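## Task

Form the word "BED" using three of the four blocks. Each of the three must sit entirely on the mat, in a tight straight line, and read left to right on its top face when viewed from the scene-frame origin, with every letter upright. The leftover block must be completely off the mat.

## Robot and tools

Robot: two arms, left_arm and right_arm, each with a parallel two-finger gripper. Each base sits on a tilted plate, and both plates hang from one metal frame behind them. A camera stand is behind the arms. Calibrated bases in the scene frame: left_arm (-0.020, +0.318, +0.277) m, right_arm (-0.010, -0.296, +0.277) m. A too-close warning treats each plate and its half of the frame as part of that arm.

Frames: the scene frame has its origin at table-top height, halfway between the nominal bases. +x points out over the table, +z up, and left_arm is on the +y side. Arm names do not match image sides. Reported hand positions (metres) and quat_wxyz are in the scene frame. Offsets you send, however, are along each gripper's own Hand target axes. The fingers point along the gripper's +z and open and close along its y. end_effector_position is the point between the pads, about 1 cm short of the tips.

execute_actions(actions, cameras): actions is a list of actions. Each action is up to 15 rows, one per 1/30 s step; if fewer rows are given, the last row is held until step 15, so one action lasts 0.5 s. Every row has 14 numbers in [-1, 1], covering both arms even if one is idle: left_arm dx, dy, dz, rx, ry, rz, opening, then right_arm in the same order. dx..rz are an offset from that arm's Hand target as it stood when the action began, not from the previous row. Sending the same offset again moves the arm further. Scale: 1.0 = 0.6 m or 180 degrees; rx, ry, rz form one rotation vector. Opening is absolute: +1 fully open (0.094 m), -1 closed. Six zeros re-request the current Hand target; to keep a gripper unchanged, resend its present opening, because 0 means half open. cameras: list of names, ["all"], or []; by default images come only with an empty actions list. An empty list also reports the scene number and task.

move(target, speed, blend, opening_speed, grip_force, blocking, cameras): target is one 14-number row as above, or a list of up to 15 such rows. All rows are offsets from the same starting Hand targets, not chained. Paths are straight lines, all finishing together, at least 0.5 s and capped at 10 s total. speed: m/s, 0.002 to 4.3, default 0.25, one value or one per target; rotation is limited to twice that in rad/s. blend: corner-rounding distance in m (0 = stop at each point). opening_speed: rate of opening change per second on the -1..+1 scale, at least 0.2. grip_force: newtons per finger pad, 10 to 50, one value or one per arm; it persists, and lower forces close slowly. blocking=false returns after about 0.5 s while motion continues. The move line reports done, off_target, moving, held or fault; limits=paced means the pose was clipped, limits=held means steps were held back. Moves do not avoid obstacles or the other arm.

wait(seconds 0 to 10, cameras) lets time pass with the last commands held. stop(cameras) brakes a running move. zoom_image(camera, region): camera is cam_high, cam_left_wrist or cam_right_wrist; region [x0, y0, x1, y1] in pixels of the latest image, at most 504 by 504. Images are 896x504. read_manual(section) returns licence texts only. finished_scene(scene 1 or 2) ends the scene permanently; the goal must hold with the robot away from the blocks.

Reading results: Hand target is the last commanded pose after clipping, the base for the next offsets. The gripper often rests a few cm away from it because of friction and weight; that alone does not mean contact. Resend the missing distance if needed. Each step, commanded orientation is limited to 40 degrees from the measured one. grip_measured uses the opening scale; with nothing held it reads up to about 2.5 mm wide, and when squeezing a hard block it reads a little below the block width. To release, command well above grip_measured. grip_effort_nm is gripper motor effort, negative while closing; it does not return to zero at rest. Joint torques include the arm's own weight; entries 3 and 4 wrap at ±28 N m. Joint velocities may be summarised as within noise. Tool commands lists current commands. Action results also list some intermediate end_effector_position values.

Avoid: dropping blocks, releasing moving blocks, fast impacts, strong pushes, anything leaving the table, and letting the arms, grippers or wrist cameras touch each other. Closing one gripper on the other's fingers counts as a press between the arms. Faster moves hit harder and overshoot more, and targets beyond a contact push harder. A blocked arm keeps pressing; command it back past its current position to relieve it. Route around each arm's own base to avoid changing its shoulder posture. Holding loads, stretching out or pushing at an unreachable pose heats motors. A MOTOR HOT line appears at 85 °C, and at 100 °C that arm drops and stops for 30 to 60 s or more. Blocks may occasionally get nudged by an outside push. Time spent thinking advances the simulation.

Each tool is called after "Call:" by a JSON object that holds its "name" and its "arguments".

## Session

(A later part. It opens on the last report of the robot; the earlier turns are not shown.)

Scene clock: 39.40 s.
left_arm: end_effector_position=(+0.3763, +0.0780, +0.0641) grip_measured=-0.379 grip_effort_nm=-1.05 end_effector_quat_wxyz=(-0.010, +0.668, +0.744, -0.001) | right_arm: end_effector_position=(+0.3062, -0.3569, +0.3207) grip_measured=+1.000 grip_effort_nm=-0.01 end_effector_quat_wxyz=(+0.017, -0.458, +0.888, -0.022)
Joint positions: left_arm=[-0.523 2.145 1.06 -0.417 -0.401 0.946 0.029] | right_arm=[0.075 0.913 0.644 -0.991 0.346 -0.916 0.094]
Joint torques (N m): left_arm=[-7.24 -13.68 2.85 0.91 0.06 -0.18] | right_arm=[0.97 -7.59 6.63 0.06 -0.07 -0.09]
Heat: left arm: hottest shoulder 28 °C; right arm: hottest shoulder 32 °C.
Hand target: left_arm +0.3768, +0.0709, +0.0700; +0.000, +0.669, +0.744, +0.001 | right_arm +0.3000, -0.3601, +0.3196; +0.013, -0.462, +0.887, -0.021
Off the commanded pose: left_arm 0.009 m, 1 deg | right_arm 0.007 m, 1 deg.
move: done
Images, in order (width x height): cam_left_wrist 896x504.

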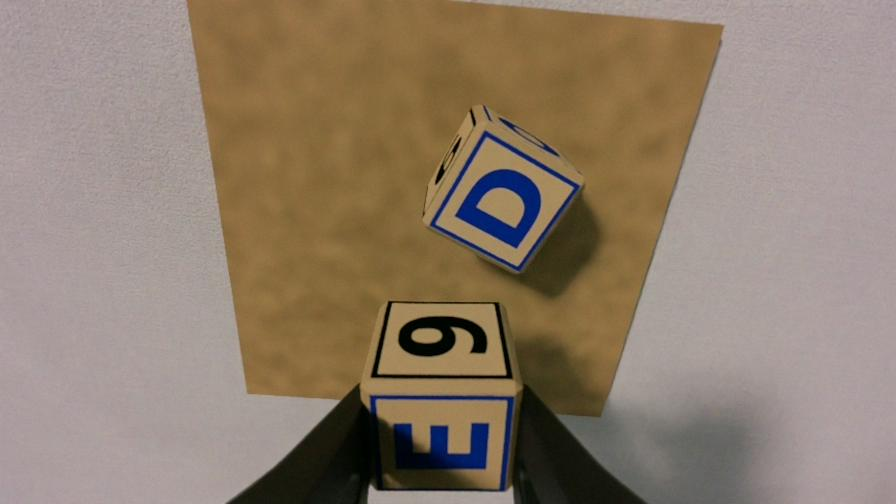

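Call:
{"name": "move", "arguments": {"target": [0.0065, 0.0387, 0.005, 0, 0, 0, -0.5, 0, 0, 0, 0, 0, 0, 1], "speed": 0.12, "cameras": ["cam_left_wrist"]}}

Scene clock: 40.80 s.
left_arm: end_effector_position=(+0.3857, +0.0750, +0.0663) grip_measured=-0.379 grip_effort_nm=-1.05 end_effector_quat_wxyz=(-0.004, +0.673, +0.739, +0.000) | right_arm: end_effector_position=(+0.3062, -0.3569, +0.3207) grip_measured=+1.000 grip_effort_nm=-0.01 end_effector_quat_wxyz=(+0.017, -0.458, +0.888, -0.022)
Joint positions: left_arm=[-0.521 2.145 1.079 -0.423 -0.401 0.967 0.029] | right_arm=[0.075 0.913 0.644 -0.991 0.346 -0.916 0.094]
Joint torques (N m): left_arm=[-4.95 -12.57 5.03 0.01 0.13 -0.01] | right_arm=[0.97 -7.53 6.6 0.06 -0.06 -0.1]
Heat: left arm: hottest shoulder 28 °C; right arm: hottest shoulder 32 °C.
Hand target: left_arm +0.3996, +0.0772, +0.0670; +0.000, +0.669, +0.744, +0.001 | right_arm +0.3000, -0.3601, +0.3196; +0.013, -0.462, +0.887, -0.021
Off the commanded pose: left_arm 0.014 m, 1 deg | right_arm 0.007 m, 1 deg.
move: off_target (left_arm)
Images, in order (width x height): cam_left_wrist 896x504.

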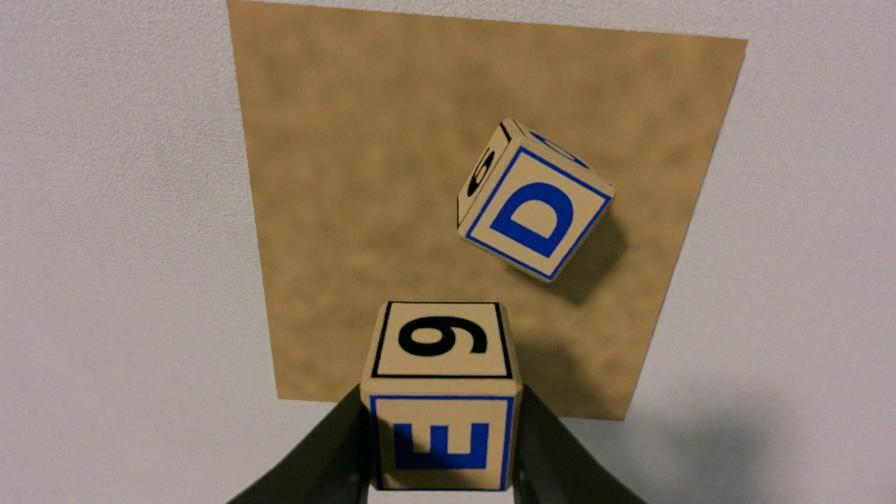

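Call:
{"name": "move", "arguments": {"target": [-0.0015, -0.0018, 0.0783, 0, 0, 0, -0.5, 0, 0, 0, 0, 0, 0, 1], "speed": 0.08, "cameras": ["cam_left_wrist"]}}

Scene clock: 42.60 s.
left_arm: end_effector_position=(+0.3888, +0.0757, +0.0264) grip_measured=-0.379 grip_effort_nm=-1.05 end_effector_quat_wxyz=(-0.005, +0.673, +0.740, +0.001) | right_arm: end_effector_position=(+0.3062, -0.3569, +0.3207) grip_measured=+1.000 grip_effort_nm=-0.01 end_effector_quat_wxyz=(+0.017, -0.458, +0.888, -0.022)
Joint positions: left_arm=[-0.485 2.238 1.113 -0.35 -0.399 1.005 0.029] | right_arm=[0.075 0.913 0.644 -0.991 0.346 -0.916 0.094]
Joint torques (N m): left_arm=[-5.66 -11.87 4.29 0.87 0.23 0.01] | right_arm=[1.03 -7.65 6.6 0.06 -0.07 -0.1]
Heat: left arm: hottest shoulder 28 °C; right arm: hottest shoulder 32 °C.
Hand target: left_arm +0.3985, +0.0762, +0.0200; +0.000, +0.669, +0.743, +0.001 | right_arm +0.3000, -0.3601, +0.3196; +0.013, -0.462, +0.887, -0.021
Off the commanded pose: left_arm 0.012 m, 1 deg | right_arm 0.007 m, 1 deg.
move: off_target (left_arm)
Images, in order (width x height): cam_left_wrist 896x504.

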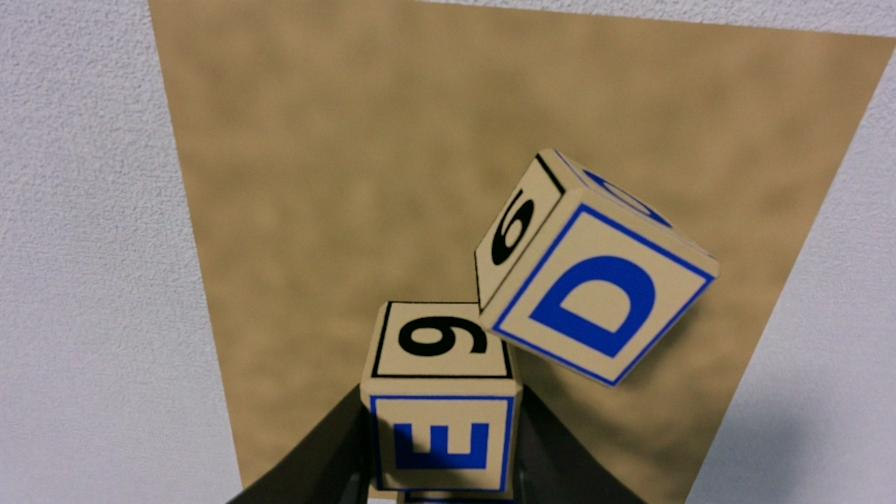

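Call:
{"name": "zoom_image", "arguments": {"camera": "cam_left_wrist", "region": [340, 290, 560, 504]}}

Scaled by 2.291 from the camera's 896x504 image, which has a finer 1280x720 frame.

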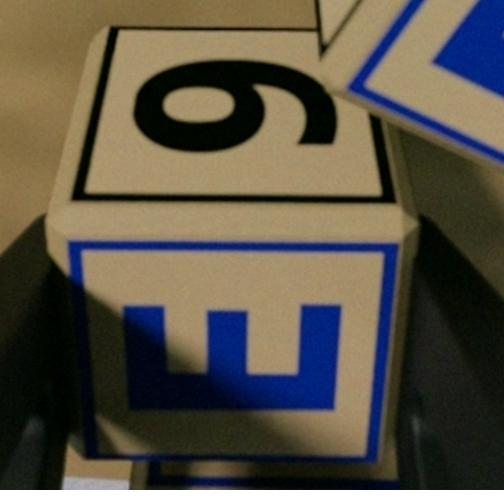

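Call:
{"name": "move", "arguments": {"target": [-0.0045, -0.0415, -0.0017, 0, 0, 0, -0.5, 0, 0, 0, 0, 0, 0, 1], "speed": 0.08, "cameras": ["cam_left_wrist"]}}

Scene clock: 44.73 s.
left_arm: end_effector_position=(+0.3862, +0.0759, +0.0245) grip_measured=-0.379 grip_effort_nm=-1.05 end_effector_quat_wxyz=(+0.003, +0.666, +0.746, +0.004) | right_arm: end_effector_position=(+0.3062, -0.3569, +0.3207) grip_measured=+1.000 grip_effort_nm=-0.01 end_effector_quat_wxyz=(+0.017, -0.458, +0.888, -0.022)
Joint positions: left_arm=[-0.486 2.238 1.095 -0.314 -0.401 0.99 0.029] | right_arm=[0.075 0.913 0.644 -0.991 0.346 -0.916 0.094]
Joint torques (N m): left_arm=[-7.53 -12.04 1.69 0.94 0.22 -0.26] | right_arm=[1.03 -7.47 6.58 0.06 -0.07 -0.1]
Heat: left arm: hottest shoulder 28 °C; right arm: hottest shoulder 32 °C.
Hand target: left_arm +0.3742, +0.0709, +0.0209; +0.000, +0.669, +0.744, +0.001 | right_arm +0.3000, -0.3601, +0.3196; +0.013, -0.462, +0.887, -0.021
Off the commanded pose: left_arm 0.014 m, 1 deg | right_arm 0.007 m, 1 deg.
move: off_target (left_arm)
Images, in order (width x height): cam_left_wrist 896x504.

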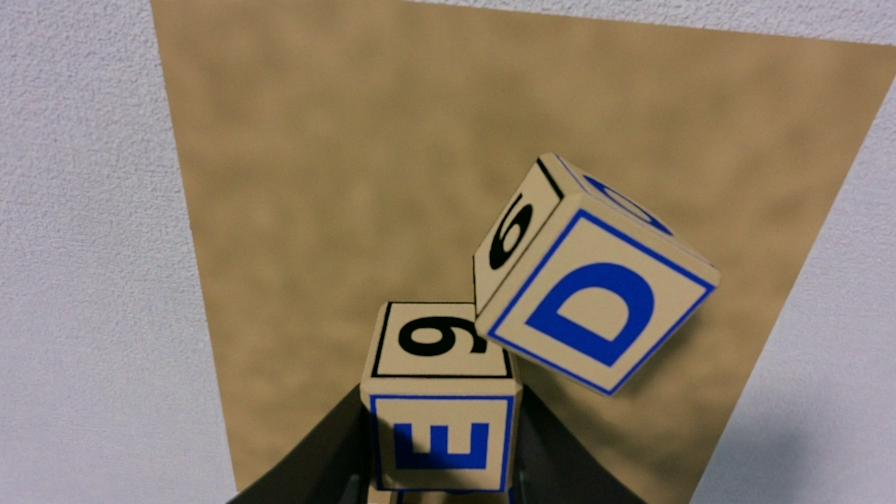

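Call:
{"name": "zoom_image", "arguments": {"camera": "cam_left_wrist", "region": [340, 370, 560, 504]}}

Scaled by 2.291 from the camera's 896x504 image, which has a finer 1280x720 frame.

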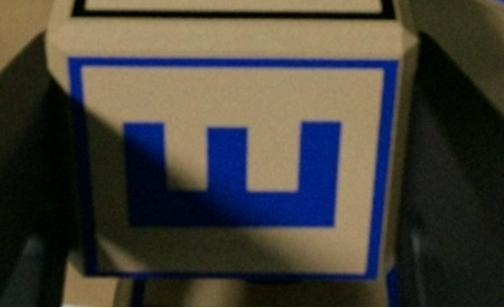

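Call:
{"name": "move", "arguments": {"target": [0.0004, -0.0095, -0.0033, 0, 0, 0, -0.5, 0, 0, 0, 0, 0, 0, 1], "speed": 0.08, "cameras": ["cam_left_wrist"]}}

Scene clock: 46.37 s.
left_arm: end_effector_position=(+0.3801, +0.0745, +0.0247) grip_measured=-0.379 grip_effort_nm=-1.05 end_effector_quat_wxyz=(+0.004, +0.665, +0.747, +0.005) | right_arm: end_effector_position=(+0.3062, -0.3569, +0.3207) grip_measured=+1.000 grip_effort_nm=-0.01 end_effector_quat_wxyz=(+0.017, -0.458, +0.888, -0.022)
Joint positions: left_arm=[-0.495 2.237 1.081 -0.302 -0.404 0.981 0.029] | right_arm=[0.075 0.913 0.644 -0.991 0.346 -0.916 0.094]
Joint torques (N m): left_arm=[-7.53 -12.63 1.58 0.76 0.26 -0.17] | right_arm=[1.03 -7.47 6.58 0.03 -0.07 -0.1]
Heat: left arm: hottest shoulder 28 °C; right arm: hottest shoulder 32 °C.
Hand target: left_arm +0.3684, +0.0705, +0.0229; +0.000, +0.669, +0.743, +0.001 | right_arm +0.3000, -0.3601, +0.3196; +0.013, -0.462, +0.887, -0.021
Off the commanded pose: left_arm 0.012 m, 1 deg | right_arm 0.007 m, 1 deg.
move: off_target (left_arm)
Images, in order (width x height): cam_left_wrist 896x504.

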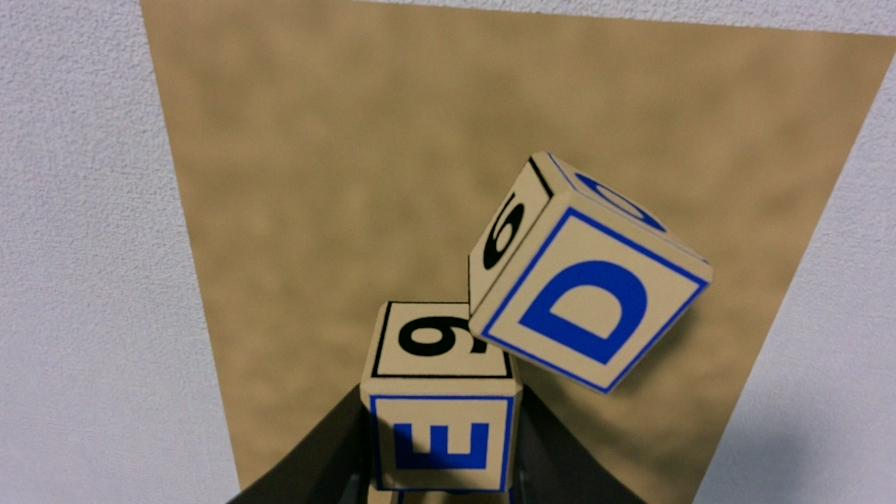

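Call:
{"name": "move", "arguments": {"target": [[0, 0, 0, 0, 0, 0, 0.1, 0, 0, 0, 0, 0, 0, 1], [-0.0003, 0.011, -0.0833, 0, 0, 0, 0.1, 0, 0, 0, 0, 0, 0, 1], [-0.0527, -0.0163, -0.195, 0, 0, 0.159, 0.1, 0, 0, 0, 0, 0, 0, 1]], "speed": [0.1, 0.12, 0.3], "blend": [0, 0.01, 0], "opening_speed": 1.2, "cameras": ["cam_left_wrist", "cam_high"]}}

Scene clock: 50.17 s.
left_arm: end_effector_position=(+0.3518, +0.0470, +0.1262) grip_measured=+0.099 grip_effort_nm=0.06 end_effector_quat_wxyz=(-0.015, +0.829, +0.559, -0.005) | right_arm: end_effector_position=(+0.3062, -0.3569, +0.3207) grip_measured=+1.000 grip_effort_nm=-0.01 end_effector_quat_wxyz=(+0.017, -0.458, +0.888, -0.022)
Joint positions: left_arm=[-0.654 2.048 1.053 -0.576 -0.408 1.29 0.052] | right_arm=[0.075 0.913 0.644 -0.991 0.346 -0.916 0.094]
Joint torques (N m): left_arm=[-7.18 -13.98 5.01 0.05 0.05 -0.02] | right_arm=[0.97 -7.53 6.61 0.06 -0.07 -0.1]
Heat: left arm: hottest shoulder 28 °C; right arm: hottest shoulder 32 °C.
Hand target: left_arm +0.3620, +0.0381, +0.1399; +0.000, +0.832, +0.555, +0.001 | right_arm +0.3000, -0.3601, +0.3196; +0.013, -0.462, +0.887, -0.021
Off the commanded pose: left_arm 0.019 m, 2 deg | right_arm 0.007 m, 1 deg.
move: off_target (left_arm)
Images, in order (width x height): cam_high 896x504, cam_left_wrist 896x504.

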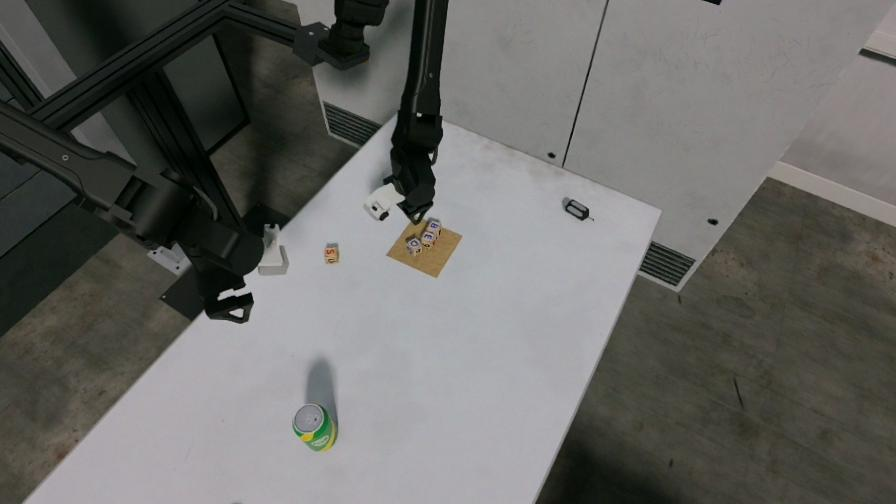

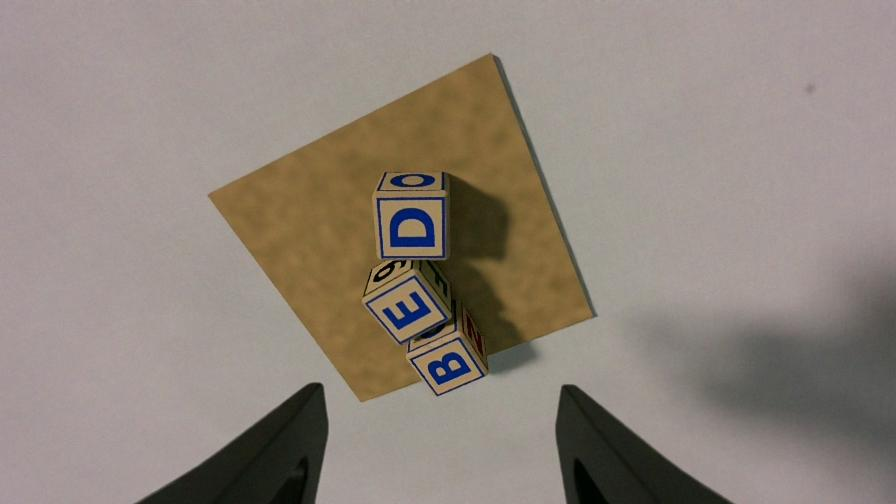

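Call:
{"name": "zoom_image", "arguments": {"camera": "cam_left_wrist", "region": [340, 160, 510, 410]}}

Call:
{"name": "zoom_image", "arguments": {"camera": "cam_high", "region": [380, 205, 470, 285]}}

Scaled by 2.016 from the camera's 896x504 image, which has a finer 1280x720 frame.

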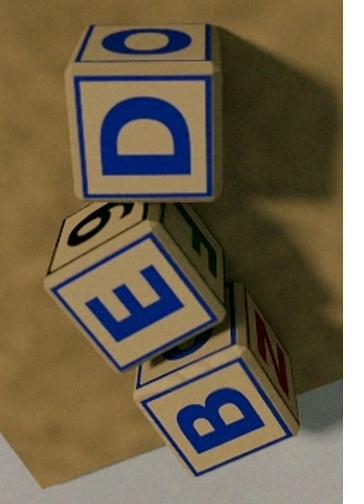

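Scaled by 5.600 from the camera's 896x504 image, which has a finer 1280x720 frame.

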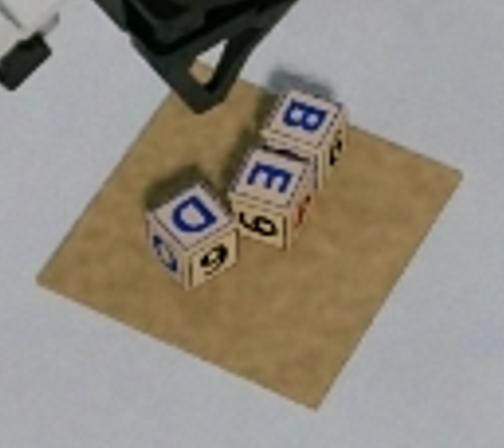

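Call:
{"name": "move", "arguments": {"target": [0.002, 0.0202, 0.1365, 0, 0, 0, 0.1, 0, 0, 0, 0, 0, 0, 1], "speed": 0.2, "cameras": ["cam_left_wrist"]}}

Scene clock: 53.37 s.
left_arm: end_effector_position=(+0.3623, +0.0378, +0.0608) grip_measured=+0.099 grip_effort_nm=0.06 end_effector_quat_wxyz=(-0.008, +0.834, +0.552, -0.002) | right_arm: end_effector_position=(+0.3062, -0.3569, +0.3207) grip_measured=+1.000 grip_effort_nm=-0.02 end_effector_quat_wxyz=(+0.017, -0.458, +0.888, -0.022)
Joint positions: left_arm=[-0.602 2.205 1.108 -0.433 -0.408 1.372 0.052] | right_arm=[0.075 0.913 0.644 -0.991 0.346 -0.916 0.094]
Joint torques (N m): left_arm=[-6.01 -11.87 4.94 0.76 0.18 0.02] | right_arm=[0.97 -7.65 6.63 0.05 -0.07 -0.09]
Heat: left arm: hottest shoulder 29 °C; right arm: hottest shoulder 32 °C.
Hand target: left_arm +0.3736, +0.0346, +0.0580; +0.000, +0.832, +0.555, +0.001 | right_arm +0.3000, -0.3601, +0.3196; +0.013, -0.462, +0.887, -0.021
Off the commanded pose: left_arm 0.012 m, 1 deg | right_arm 0.007 m, 1 deg.
move: off_target (left_arm)
Images, in order (width x height): cam_left_wrist 896x504.

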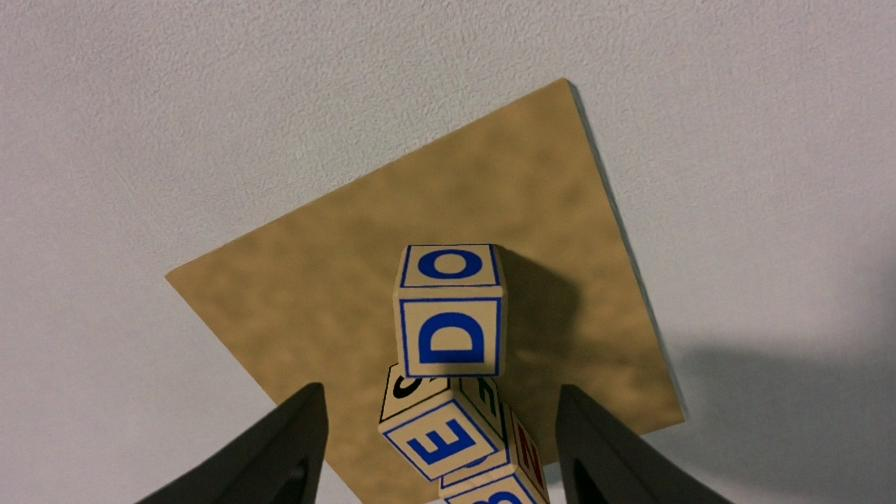

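Call:
{"name": "move", "arguments": {"target": [[0.0001, -0.0018, 0.0692, 0, 0, 0, 0.1, 0, 0, 0, 0, 0, 0, 1], [0.0001, -0.0018, 0.0692, 0, 0, 0, -0.5, 0, 0, 0, 0, 0, 0, 1], [0.0001, -0.0018, -0.0392, 0, 0, 0, -0.5, 0, 0, 0, 0, 0, 0, 1], [0.0001, -0.0018, -0.0392, 0, 0, -0.17, -0.5, 0, 0, 0, 0, 0, 0, 1]], "speed": [0.12, 0.1, 0.2, 0.3], "blend": [0, 0, 0.01, 0], "opening_speed": 1.4, "cameras": ["cam_left_wrist"]}}

Scene clock: 57.87 s.
left_arm: end_effector_position=(+0.3749, +0.0408, +0.0748) grip_measured=-0.377 grip_effort_nm=-1.05 end_effector_quat_wxyz=(-0.003, +0.653, +0.757, +0.001) | right_arm: end_effector_position=(+0.3062, -0.3569, +0.3207) grip_measured=+1.000 grip_effort_nm=-0.01 end_effector_quat_wxyz=(+0.017, -0.458, +0.888, -0.022)
Joint positions: left_arm=[-0.595 2.171 1.116 -0.462 -0.407 0.833 0.029] | right_arm=[0.075 0.913 0.644 -0.991 0.346 -0.916 0.094]
Joint torques (N m): left_arm=[-7.82 -13.39 3.36 0.13 0.06 -0.17] | right_arm=[0.97 -7.59 6.61 0.08 -0.07 -0.1]
Heat: left arm: hottest shoulder 29 °C; right arm: hottest shoulder 32 °C.
Hand target: left_arm +0.3727, +0.0349, +0.0815; +0.000, +0.656, +0.755, +0.001 | right_arm +0.3000, -0.3601, +0.3196; +0.013, -0.462, +0.887, -0.021
Off the commanded pose: left_arm 0.009 m, 1 deg | right_arm 0.007 m, 1 deg.
move: done; target 2's new opening was sent with left_arm's hand 0.011 m and 1 deg from that target
Images, in order (width x height): cam_left_wrist 896x504.

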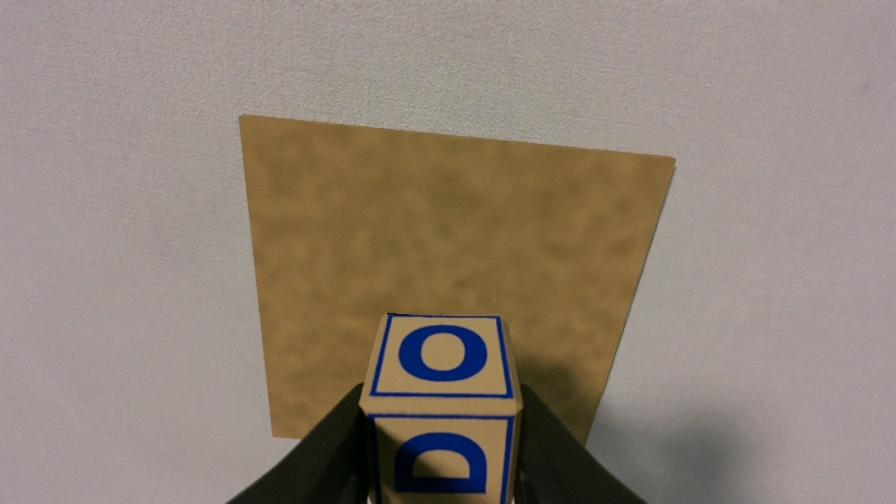

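Call:
{"name": "move", "arguments": {"target": [-0.0003, 0.0382, 0.0258, 0, 0, 0, -0.5, 0, 0, 0, 0, 0, 0, 1], "speed": 0.12, "cameras": ["cam_left_wrist"]}}

Scene clock: 59.70 s.
left_arm: end_effector_position=(+0.3873, +0.0371, +0.0729) grip_measured=-0.377 grip_effort_nm=-1.05 end_effector_quat_wxyz=(+0.003, +0.658, +0.753, +0.002) | right_arm: end_effector_position=(+0.3062, -0.3569, +0.3207) grip_measured=+1.000 grip_effort_nm=-0.01 end_effector_quat_wxyz=(+0.017, -0.458, +0.888, -0.022)
Joint positions: left_arm=[-0.587 2.183 1.145 -0.462 -0.407 0.861 0.029] | right_arm=[0.075 0.913 0.644 -0.991 0.346 -0.916 0.094]
Joint torques (N m): left_arm=[-5.89 -12.51 5.55 0.14 0.18 0] | right_arm=[0.97 -7.53 6.6 0.06 -0.08 -0.09]
Heat: left arm: hottest shoulder 29 °C; right arm: hottest shoulder 32 °C.
Hand target: left_arm +0.3954, +0.0379, +0.0662; +0.000, +0.656, +0.755, +0.001 | right_arm +0.3000, -0.3601, +0.3196; +0.013, -0.462, +0.887, -0.021
Off the commanded pose: left_arm 0.011 m, 1 deg | right_arm 0.007 m, 1 deg.
move: off_target (left_arm)
Images, in order (width x height): cam_left_wrist 896x504.

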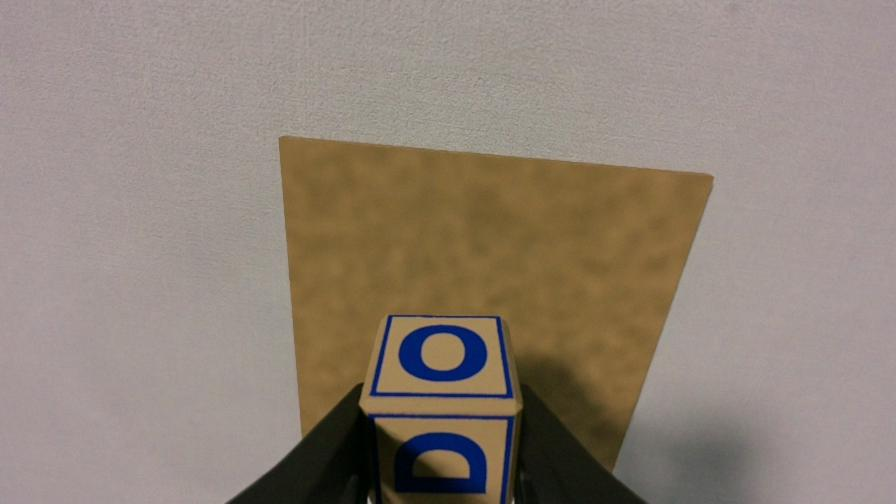

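Call:
{"name": "move", "arguments": {"target": [-0.0002, -0.011, 0.0753, 0, 0, 0, -0.5, 0, 0, 0, 0, 0, 0, 1], "speed": 0.08, "cameras": ["cam_left_wrist"]}}

Scene clock: 61.27 s.
left_arm: end_effector_position=(+0.3788, +0.0375, +0.0280) grip_measured=-0.377 grip_effort_nm=-1.05 end_effector_quat_wxyz=(-0.005, +0.660, +0.751, +0.001) | right_arm: end_effector_position=(+0.3062, -0.3569, +0.3207) grip_measured=+1.000 grip_effort_nm=-0.01 end_effector_quat_wxyz=(+0.017, -0.458, +0.888, -0.022)
Joint positions: left_arm=[-0.559 2.283 1.165 -0.387 -0.406 0.89 0.029] | right_arm=[0.075 0.913 0.644 -0.991 0.346 -0.916 0.094]
Joint torques (N m): left_arm=[-5.83 -12.4 4.59 0.79 0.17 0] | right_arm=[0.97 -7.59 6.6 0.06 -0.07 -0.09]
Heat: left arm: hottest shoulder 29 °C; right arm: hottest shoulder 32 °C.
Hand target: left_arm +0.3889, +0.0371, +0.0209; +0.000, +0.656, +0.755, +0.001 | right_arm +0.3000, -0.3601, +0.3196; +0.013, -0.462, +0.887, -0.021
Off the commanded pose: left_arm 0.012 m, 1 deg | right_arm 0.007 m, 1 deg.
move: off_target (left_arm)
Images, in order (width x height): cam_left_wrist 896x504.

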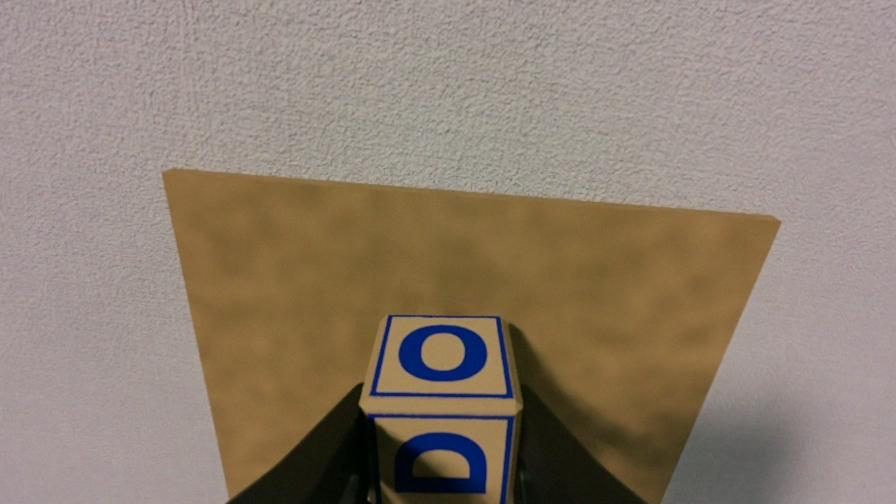

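Call:
{"name": "move", "arguments": {"target": [-0.0017, 0, 0.0133, 0, 0, 0, -0.5, 0, 0, 0, 0, 0, 0, 1], "speed": 0.06, "cameras": ["cam_left_wrist"]}}

Scene clock: 62.20 s.
left_arm: end_effector_position=(+0.3796, +0.0357, +0.0222) grip_measured=-0.377 grip_effort_nm=-1.05 end_effector_quat_wxyz=(-0.003, +0.661, +0.751, +0.001) | right_arm: end_effector_position=(+0.3062, -0.3569, +0.3207) grip_measured=+1.000 grip_effort_nm=-0.01 end_effector_quat_wxyz=(+0.017, -0.458, +0.888, -0.022)
Joint positions: left_arm=[-0.556 2.298 1.173 -0.376 -0.405 0.895 0.029] | right_arm=[0.075 0.913 0.644 -0.991 0.346 -0.916 0.094]
Joint torques (N m): left_arm=[-5.42 -11.75 4.79 0.88 0.21 0.04] | right_arm=[0.91 -7.59 6.63 0.05 -0.07 -0.09]
Heat: left arm: hottest shoulder 29 °C; right arm: hottest shoulder 32 °C.
Hand target: left_arm +0.3888, +0.0360, +0.0128; +0.000, +0.656, +0.755, +0.001 | right_arm +0.3000, -0.3601, +0.3196; +0.013, -0.462, +0.887, -0.021
Off the commanded pose: left_arm 0.013 m, 1 deg | right_arm 0.007 m, 1 deg.
move: off_target (left_arm)
Images, in order (width x height): cam_left_wrist 896x504.

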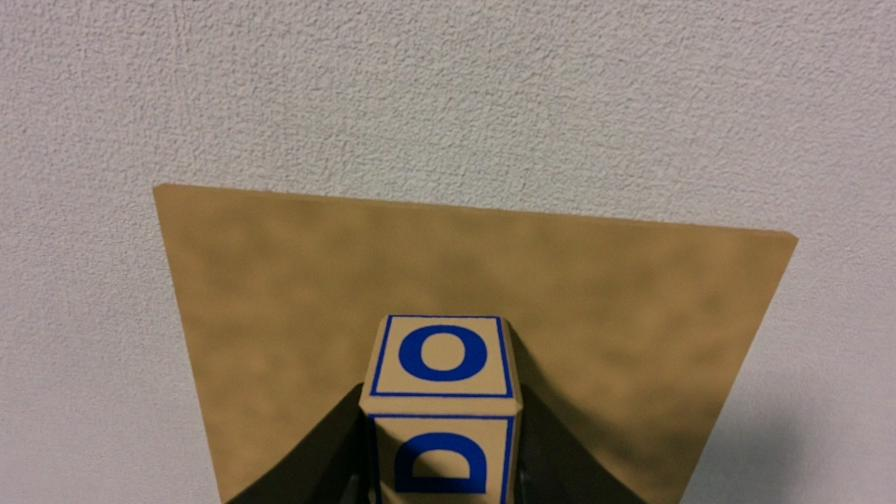

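Call:
{"name": "move", "arguments": {"target": [[0, 0, 0, 0, 0, 0, 0.15, 0, 0, 0, 0, 0, 0, 1], [0.0015, -0.0112, -0.1, 0, 0, 0, 0.15, 0, 0, 0, 0, 0, 0, 1], [-0.0573, -0.0232, -0.378, 0, 0, 0, 0.15, 0, 0, 0, 0, 0, 0, 1]], "speed": [0.1, 0.13, 0.35], "blend": [0, 0.02, 0], "opening_speed": 1.2, "cameras": ["cam_left_wrist", "cam_high"]}}

Scene clock: 65.37 s.
left_arm: end_effector_position=(+0.3670, +0.0097, +0.2276) grip_measured=+0.149 grip_effort_nm=0.06 end_effector_quat_wxyz=(-0.015, +0.661, +0.750, +0.000) | right_arm: end_effector_position=(+0.3062, -0.3569, +0.3207) grip_measured=+1.000 grip_effort_nm=-0.01 end_effector_quat_wxyz=(+0.017, -0.458, +0.888, -0.022)
Joint positions: left_arm=[-0.772 1.939 1.197 -0.879 -0.406 0.651 0.054] | right_arm=[0.075 0.913 0.644 -0.991 0.346 -0.916 0.094]
Joint torques (N m): left_arm=[-6.83 -12.98 7.87 0.21 -0.1 -0.18] | right_arm=[1.03 -7.65 6.61 0.08 -0.07 -0.1]
Heat: left arm: hottest shoulder 29 °C; right arm: hottest shoulder 32 °C.
Hand target: left_arm +0.3799, -0.0001, +0.2396; +0.000, +0.656, +0.755, +0.001 | right_arm +0.3000, -0.3601, +0.3196; +0.013, -0.462, +0.887, -0.021
Off the commanded pose: left_arm 0.020 m, 2 deg | right_arm 0.007 m, 1 deg.
move: off_target (left_arm)
Images, in order (width x height): cam_high 896x504, cam_left_wrist 896x504.

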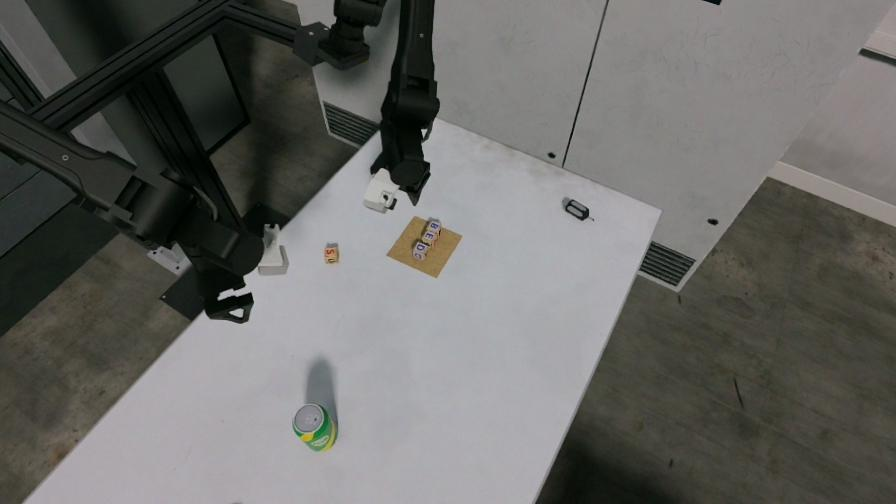

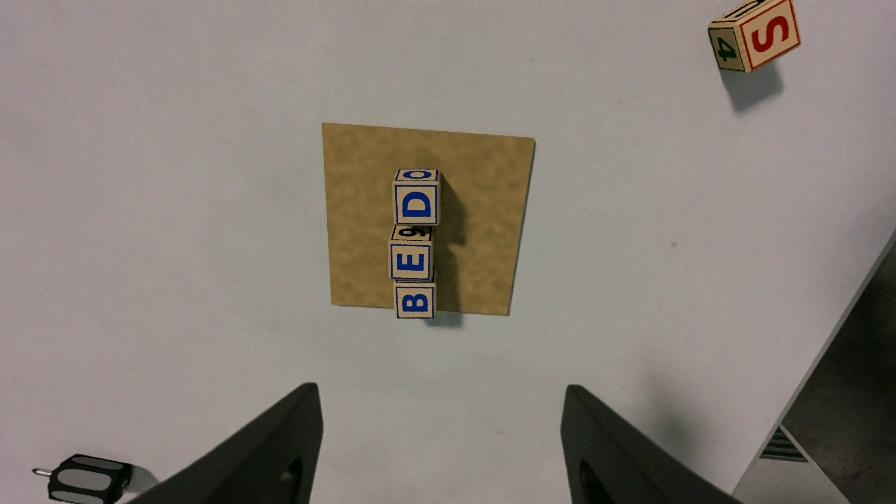

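Call:
{"name": "zoom_image", "arguments": {"camera": "cam_left_wrist", "region": [310, 110, 550, 340]}}

Call:
{"name": "zoom_image", "arguments": {"camera": "cam_high", "region": [380, 205, 470, 285]}}

Call:
{"name": "zoom_image", "arguments": {"camera": "cam_left_wrist", "region": [375, 160, 455, 330]}}

Scaled by 2.100 from the camera's 896x504 image, which has a finer 1280x720 frame.

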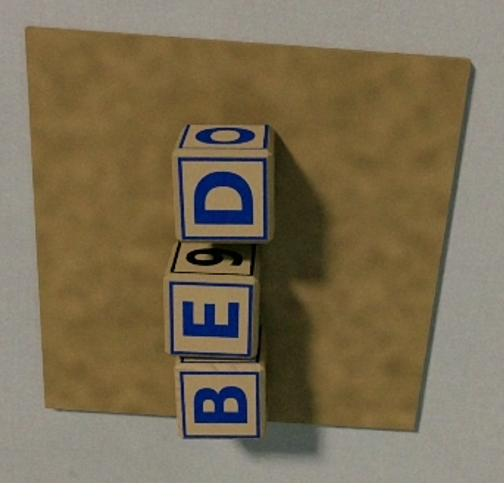

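Scaled by 5.600 from the camera's 896x504 image, which has a finer 1280x720 frame.

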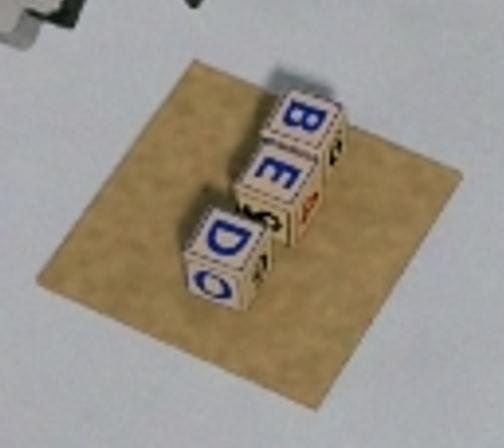

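Scaled by 2.965 from the camera's 896x504 image, which has a finer 1280x720 frame.

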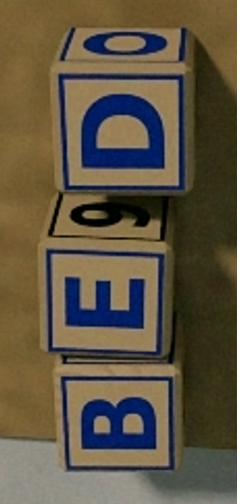

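Call:
{"name": "move", "arguments": {"target": [0.0525, 0.033, 0.3027, 0, 0, 0, 0.15, 0, 0, 0, 0, 0, 0, 1], "speed": 0.3, "cameras": ["cam_left_wrist"]}}

Scene clock: 68.63 s.
left_arm: end_effector_position=(+0.3820, +0.0382, +0.0600) grip_measured=+0.149 grip_effort_nm=0.06 end_effector_quat_wxyz=(-0.010, +0.659, +0.752, +0.000) | right_arm: end_effector_position=(+0.3062, -0.3569, +0.3207) grip_measured=+1.000 grip_effort_nm=-0.01 end_effector_quat_wxyz=(+0.017, -0.458, +0.888, -0.022)
Joint positions: left_arm=[-0.58 2.215 1.159 -0.47 -0.406 0.86 0.054] | right_arm=[0.075 0.913 0.644 -0.991 0.346 -0.916 0.094]
Joint torques (N m): left_arm=[-6.18 -12.51 5.24 0.91 0.16 -0.02] | right_arm=[0.97 -7.53 6.64 0.06 -0.07 -0.1]
Heat: left arm: hottest shoulder 29 °C; right arm: hottest shoulder 32 °C.
Hand target: left_arm +0.3953, +0.0338, +0.0582; +0.000, +0.656, +0.755, +0.001 | right_arm +0.3000, -0.3601, +0.3196; +0.013, -0.462, +0.887, -0.021
Off the commanded pose: left_arm 0.014 m, 1 deg | right_arm 0.007 m, 1 deg.
move: off_target (left_arm)
Images, in order (width x height): cam_left_wrist 896x504.

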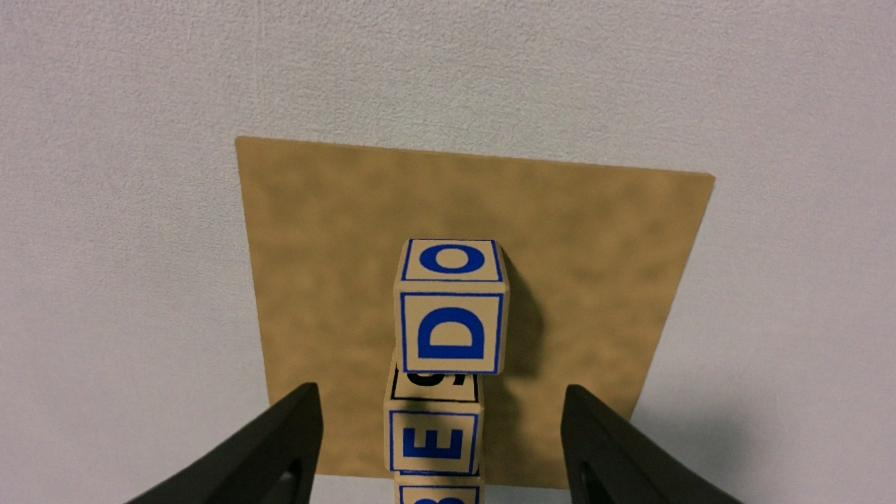

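Call:
{"name": "zoom_image", "arguments": {"camera": "cam_left_wrist", "region": [370, 225, 530, 504]}}

Scaled by 1.806 from the camera's 896x504 image, which has a finer 1280x720 frame.

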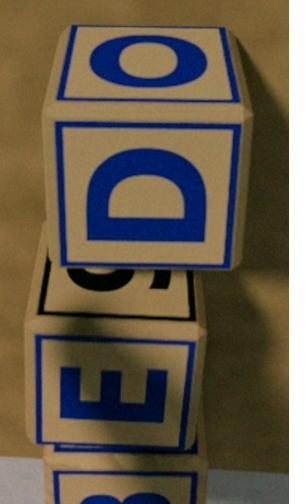

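Call:
{"name": "zoom_image", "arguments": {"camera": "cam_left_wrist", "region": [375, 380, 500, 504]}}

Scaled by 4.032 from the camera's 896x504 image, which has a finer 1280x720 frame.

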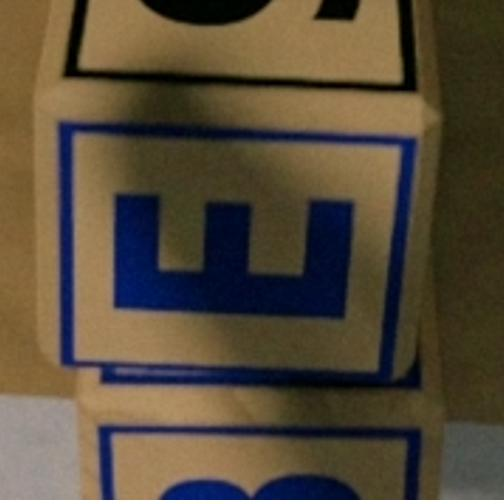

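Call:
{"name": "move", "arguments": {"target": [[-0.0028, -0.0004, 0.0753, 0, 0, 0, 0.15, 0, 0, 0, 0, 0, 0, 1], [-0.0028, -0.0004, 0.0753, 0, 0, 0, -0.5, 0, 0, 0, 0, 0, 0, 1]], "speed": [0.12, 0.1], "opening_speed": 1.4, "cameras": ["cam_left_wrist"]}}

Scene clock: 71.77 s.
left_arm: end_effector_position=(+0.3851, +0.0330, +0.0186) grip_measured=-0.374 grip_effort_nm=-1.04 end_effector_quat_wxyz=(-0.005, +0.660, +0.751, +0.001) | right_arm: end_effector_position=(+0.3062, -0.3569, +0.3207) grip_measured=+1.000 grip_effort_nm=-0.01 end_effector_quat_wxyz=(+0.017, -0.458, +0.888, -0.022)
Joint positions: left_arm=[-0.553 2.313 1.199 -0.391 -0.405 0.896 0.029] | right_arm=[0.075 0.913 0.644 -0.991 0.346 -0.916 0.094]
Joint torques (N m): left_arm=[-6.42 -12.75 4.49 0.87 0.18 0.02] | right_arm=[1.03 -7.47 6.61 0.08 -0.07 -0.09]
Heat: left arm: hottest shoulder 29 °C; right arm: hottest shoulder 32 °C.
Hand target: left_arm +0.3953, +0.0322, +0.0129; +0.000, +0.656, +0.755, +0.001 | right_arm +0.3000, -0.3601, +0.3196; +0.013, -0.462, +0.887, -0.021
Off the commanded pose: left_arm 0.012 m, 1 deg | right_arm 0.007 m, 1 deg.
move: off_target (left_arm); target 2's new opening was sent with left_arm's hand 0.012 m and 1 deg from that target
Images, in order (width x height): cam_left_wrist 896x504.

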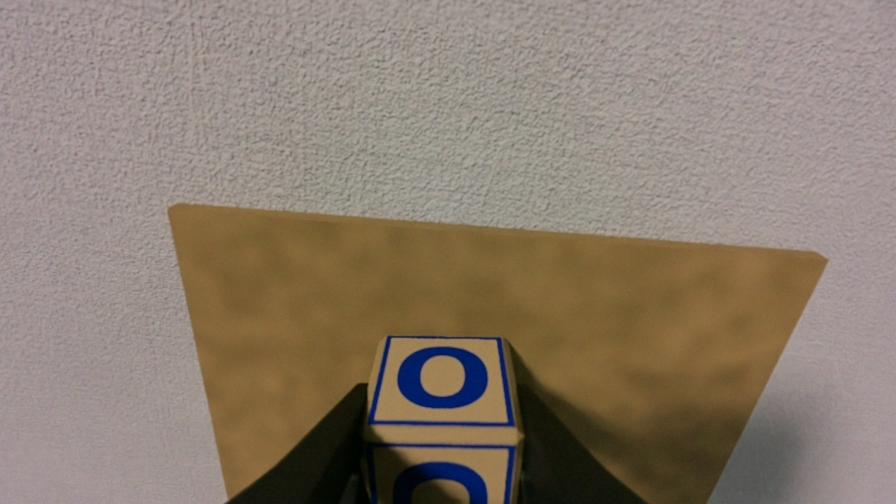

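Call:
{"name": "move", "arguments": {"target": [0.011, 0.0065, -0.0535, 0, 0, 0, -0.5, 0, 0, 0, 0, 0, 0, 1], "speed": 0.12, "cameras": ["cam_left_wrist"]}}

Scene clock: 75.10 s.
left_arm: end_effector_position=(+0.3954, +0.0367, +0.0386) grip_measured=-0.374 grip_effort_nm=-1.05 end_effector_quat_wxyz=(-0.002, +0.659, +0.752, +0.002) | right_arm: end_effector_position=(+0.3062, -0.3569, +0.3207) grip_measured=+1.000 grip_effort_nm=-0.01 end_effector_quat_wxyz=(+0.017, -0.458, +0.888, -0.022)
Joint positions: left_arm=[-0.553 2.265 1.195 -0.426 -0.405 0.896 0.029] | right_arm=[0.075 0.913 0.644 -0.991 0.346 -0.916 0.094]
Joint torques (N m): left_arm=[-7.53 -14.92 2.73 -0.06 0.18 -0.15] | right_arm=[0.97 -7.65 6.6 0.1 -0.07 -0.1]
Heat: left arm: hottest shoulder 29 °C; right arm: hottest elbow 33 °C.
Hand target: left_arm +0.3982, +0.0393, +0.0450; +0.000, +0.656, +0.755, +0.001 | right_arm +0.3000, -0.3601, +0.3196; +0.013, -0.462, +0.887, -0.021
Off the commanded pose: left_arm 0.007 m, 1 deg | right_arm 0.007 m, 1 deg.
move: done
Images, in order (width x height): cam_left_wrist 896x504.

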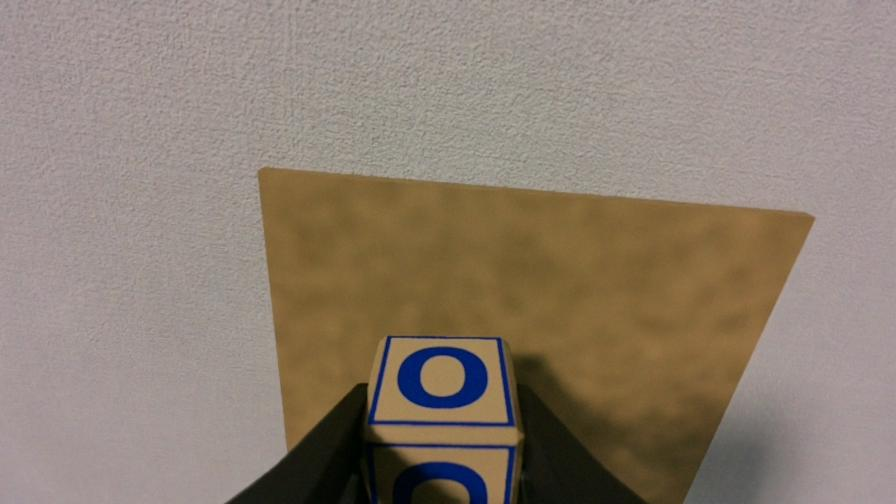

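Call:
{"name": "move", "arguments": {"target": [0.0142, -0.0185, 0.0475, 0, 0, 0, -0.5, 0, 0, 0, 0, 0, 0, 1], "speed": 0.08, "cameras": ["cam_left_wrist"]}}

Scene clock: 76.43 s.
left_arm: end_effector_position=(+0.3900, +0.0396, +0.0274) grip_measured=-0.374 grip_effort_nm=-1.05 end_effector_quat_wxyz=(+0.007, +0.657, +0.754, +0.003) | right_arm: end_effector_position=(+0.3062, -0.3569, +0.3207) grip_measured=+1.000 grip_effort_nm=-0.01 end_effector_quat_wxyz=(+0.017, -0.458, +0.888, -0.022)
Joint positions: left_arm=[-0.544 2.279 1.169 -0.363 -0.404 0.907 0.029] | right_arm=[0.075 0.913 0.644 -0.991 0.346 -0.916 0.094]
Joint torques (N m): left_arm=[-5.6 -12.69 2.73 0.88 0.15 0] | right_arm=[1.03 -7.65 6.58 0.08 -0.07 -0.1]
Heat: left arm: hottest shoulder 29 °C; right arm: hottest elbow 33 °C.
Hand target: left_arm +0.3858, +0.0462, +0.0165; +0.000, +0.656, +0.755, +0.000 | right_arm +0.3000, -0.3601, +0.3196; +0.013, -0.462, +0.887, -0.021
Off the commanded pose: left_arm 0.013 m, 1 deg | right_arm 0.007 m, 1 deg.
move: off_target (left_arm)
Images, in order (width x height): cam_left_wrist 896x504.

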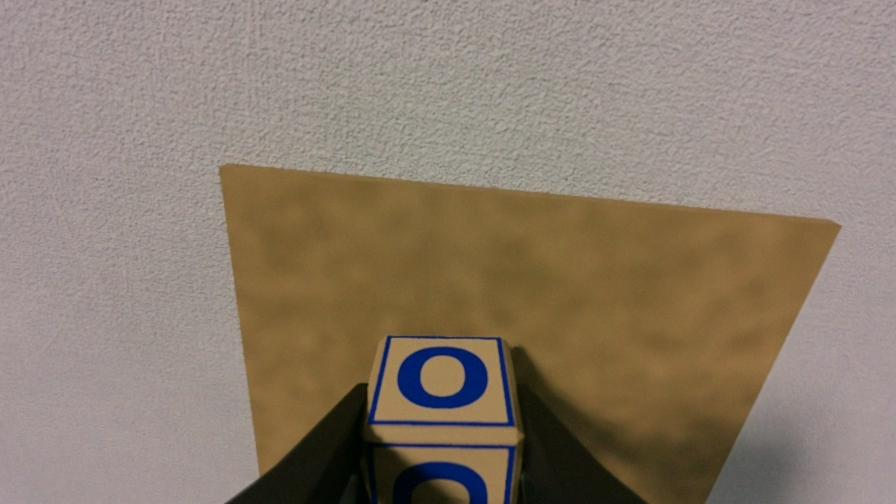

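Call:
{"name": "move", "arguments": {"target": [-0.0017, -0.0088, 0.0133, 0, 0, 0, -0.5, 0, 0, 0, 0, 0, 0, 1], "speed": 0.06, "cameras": ["cam_left_wrist"]}}

Scene clock: 77.70 s.
left_arm: end_effector_position=(+0.3864, +0.0379, +0.0195) grip_measured=-0.374 grip_effort_nm=-1.05 end_effector_quat_wxyz=(+0.008, +0.656, +0.754, +0.003) | right_arm: end_effector_position=(+0.3062, -0.3569, +0.3207) grip_measured=+1.000 grip_effort_nm=-0.01 end_effector_quat_wxyz=(+0.017, -0.458, +0.888, -0.022)
Joint positions: left_arm=[-0.544 2.298 1.169 -0.343 -0.404 0.907 0.029] | right_arm=[0.075 0.913 0.644 -0.991 0.346 -0.916 0.094]
Joint torques (N m): left_arm=[-6.12 -12.45 2.47 1.02 0.19 -0.02] | right_arm=[0.85 -7.65 6.6 0.05 -0.08 -0.09]
Heat: left arm: hottest shoulder 29 °C; right arm: hottest elbow 33 °C.
Hand target: left_arm +0.3809, +0.0444, +0.0086; +0.000, +0.656, +0.755, +0.001 | right_arm +0.3000, -0.3601, +0.3196; +0.013, -0.462, +0.887, -0.021
Off the commanded pose: left_arm 0.014 m, 1 deg | right_arm 0.007 m, 1 deg.
move: off_target (left_arm)
Images, in order (width x height): cam_left_wrist 896x504.

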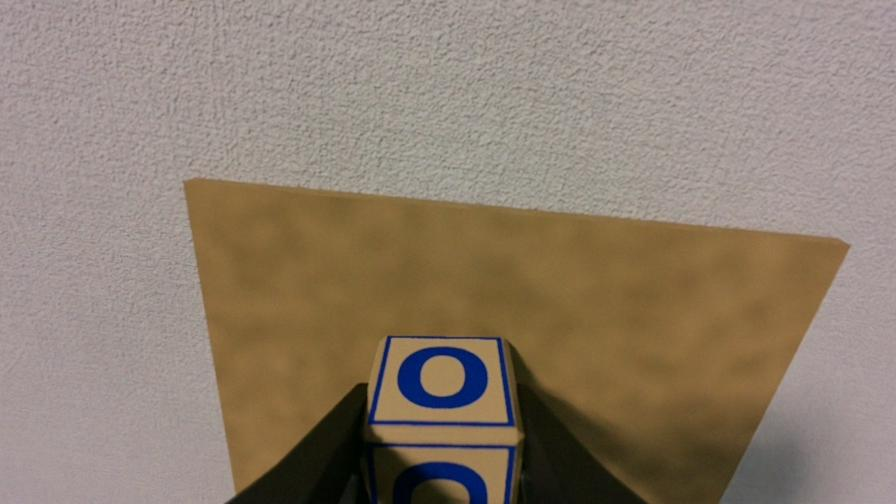

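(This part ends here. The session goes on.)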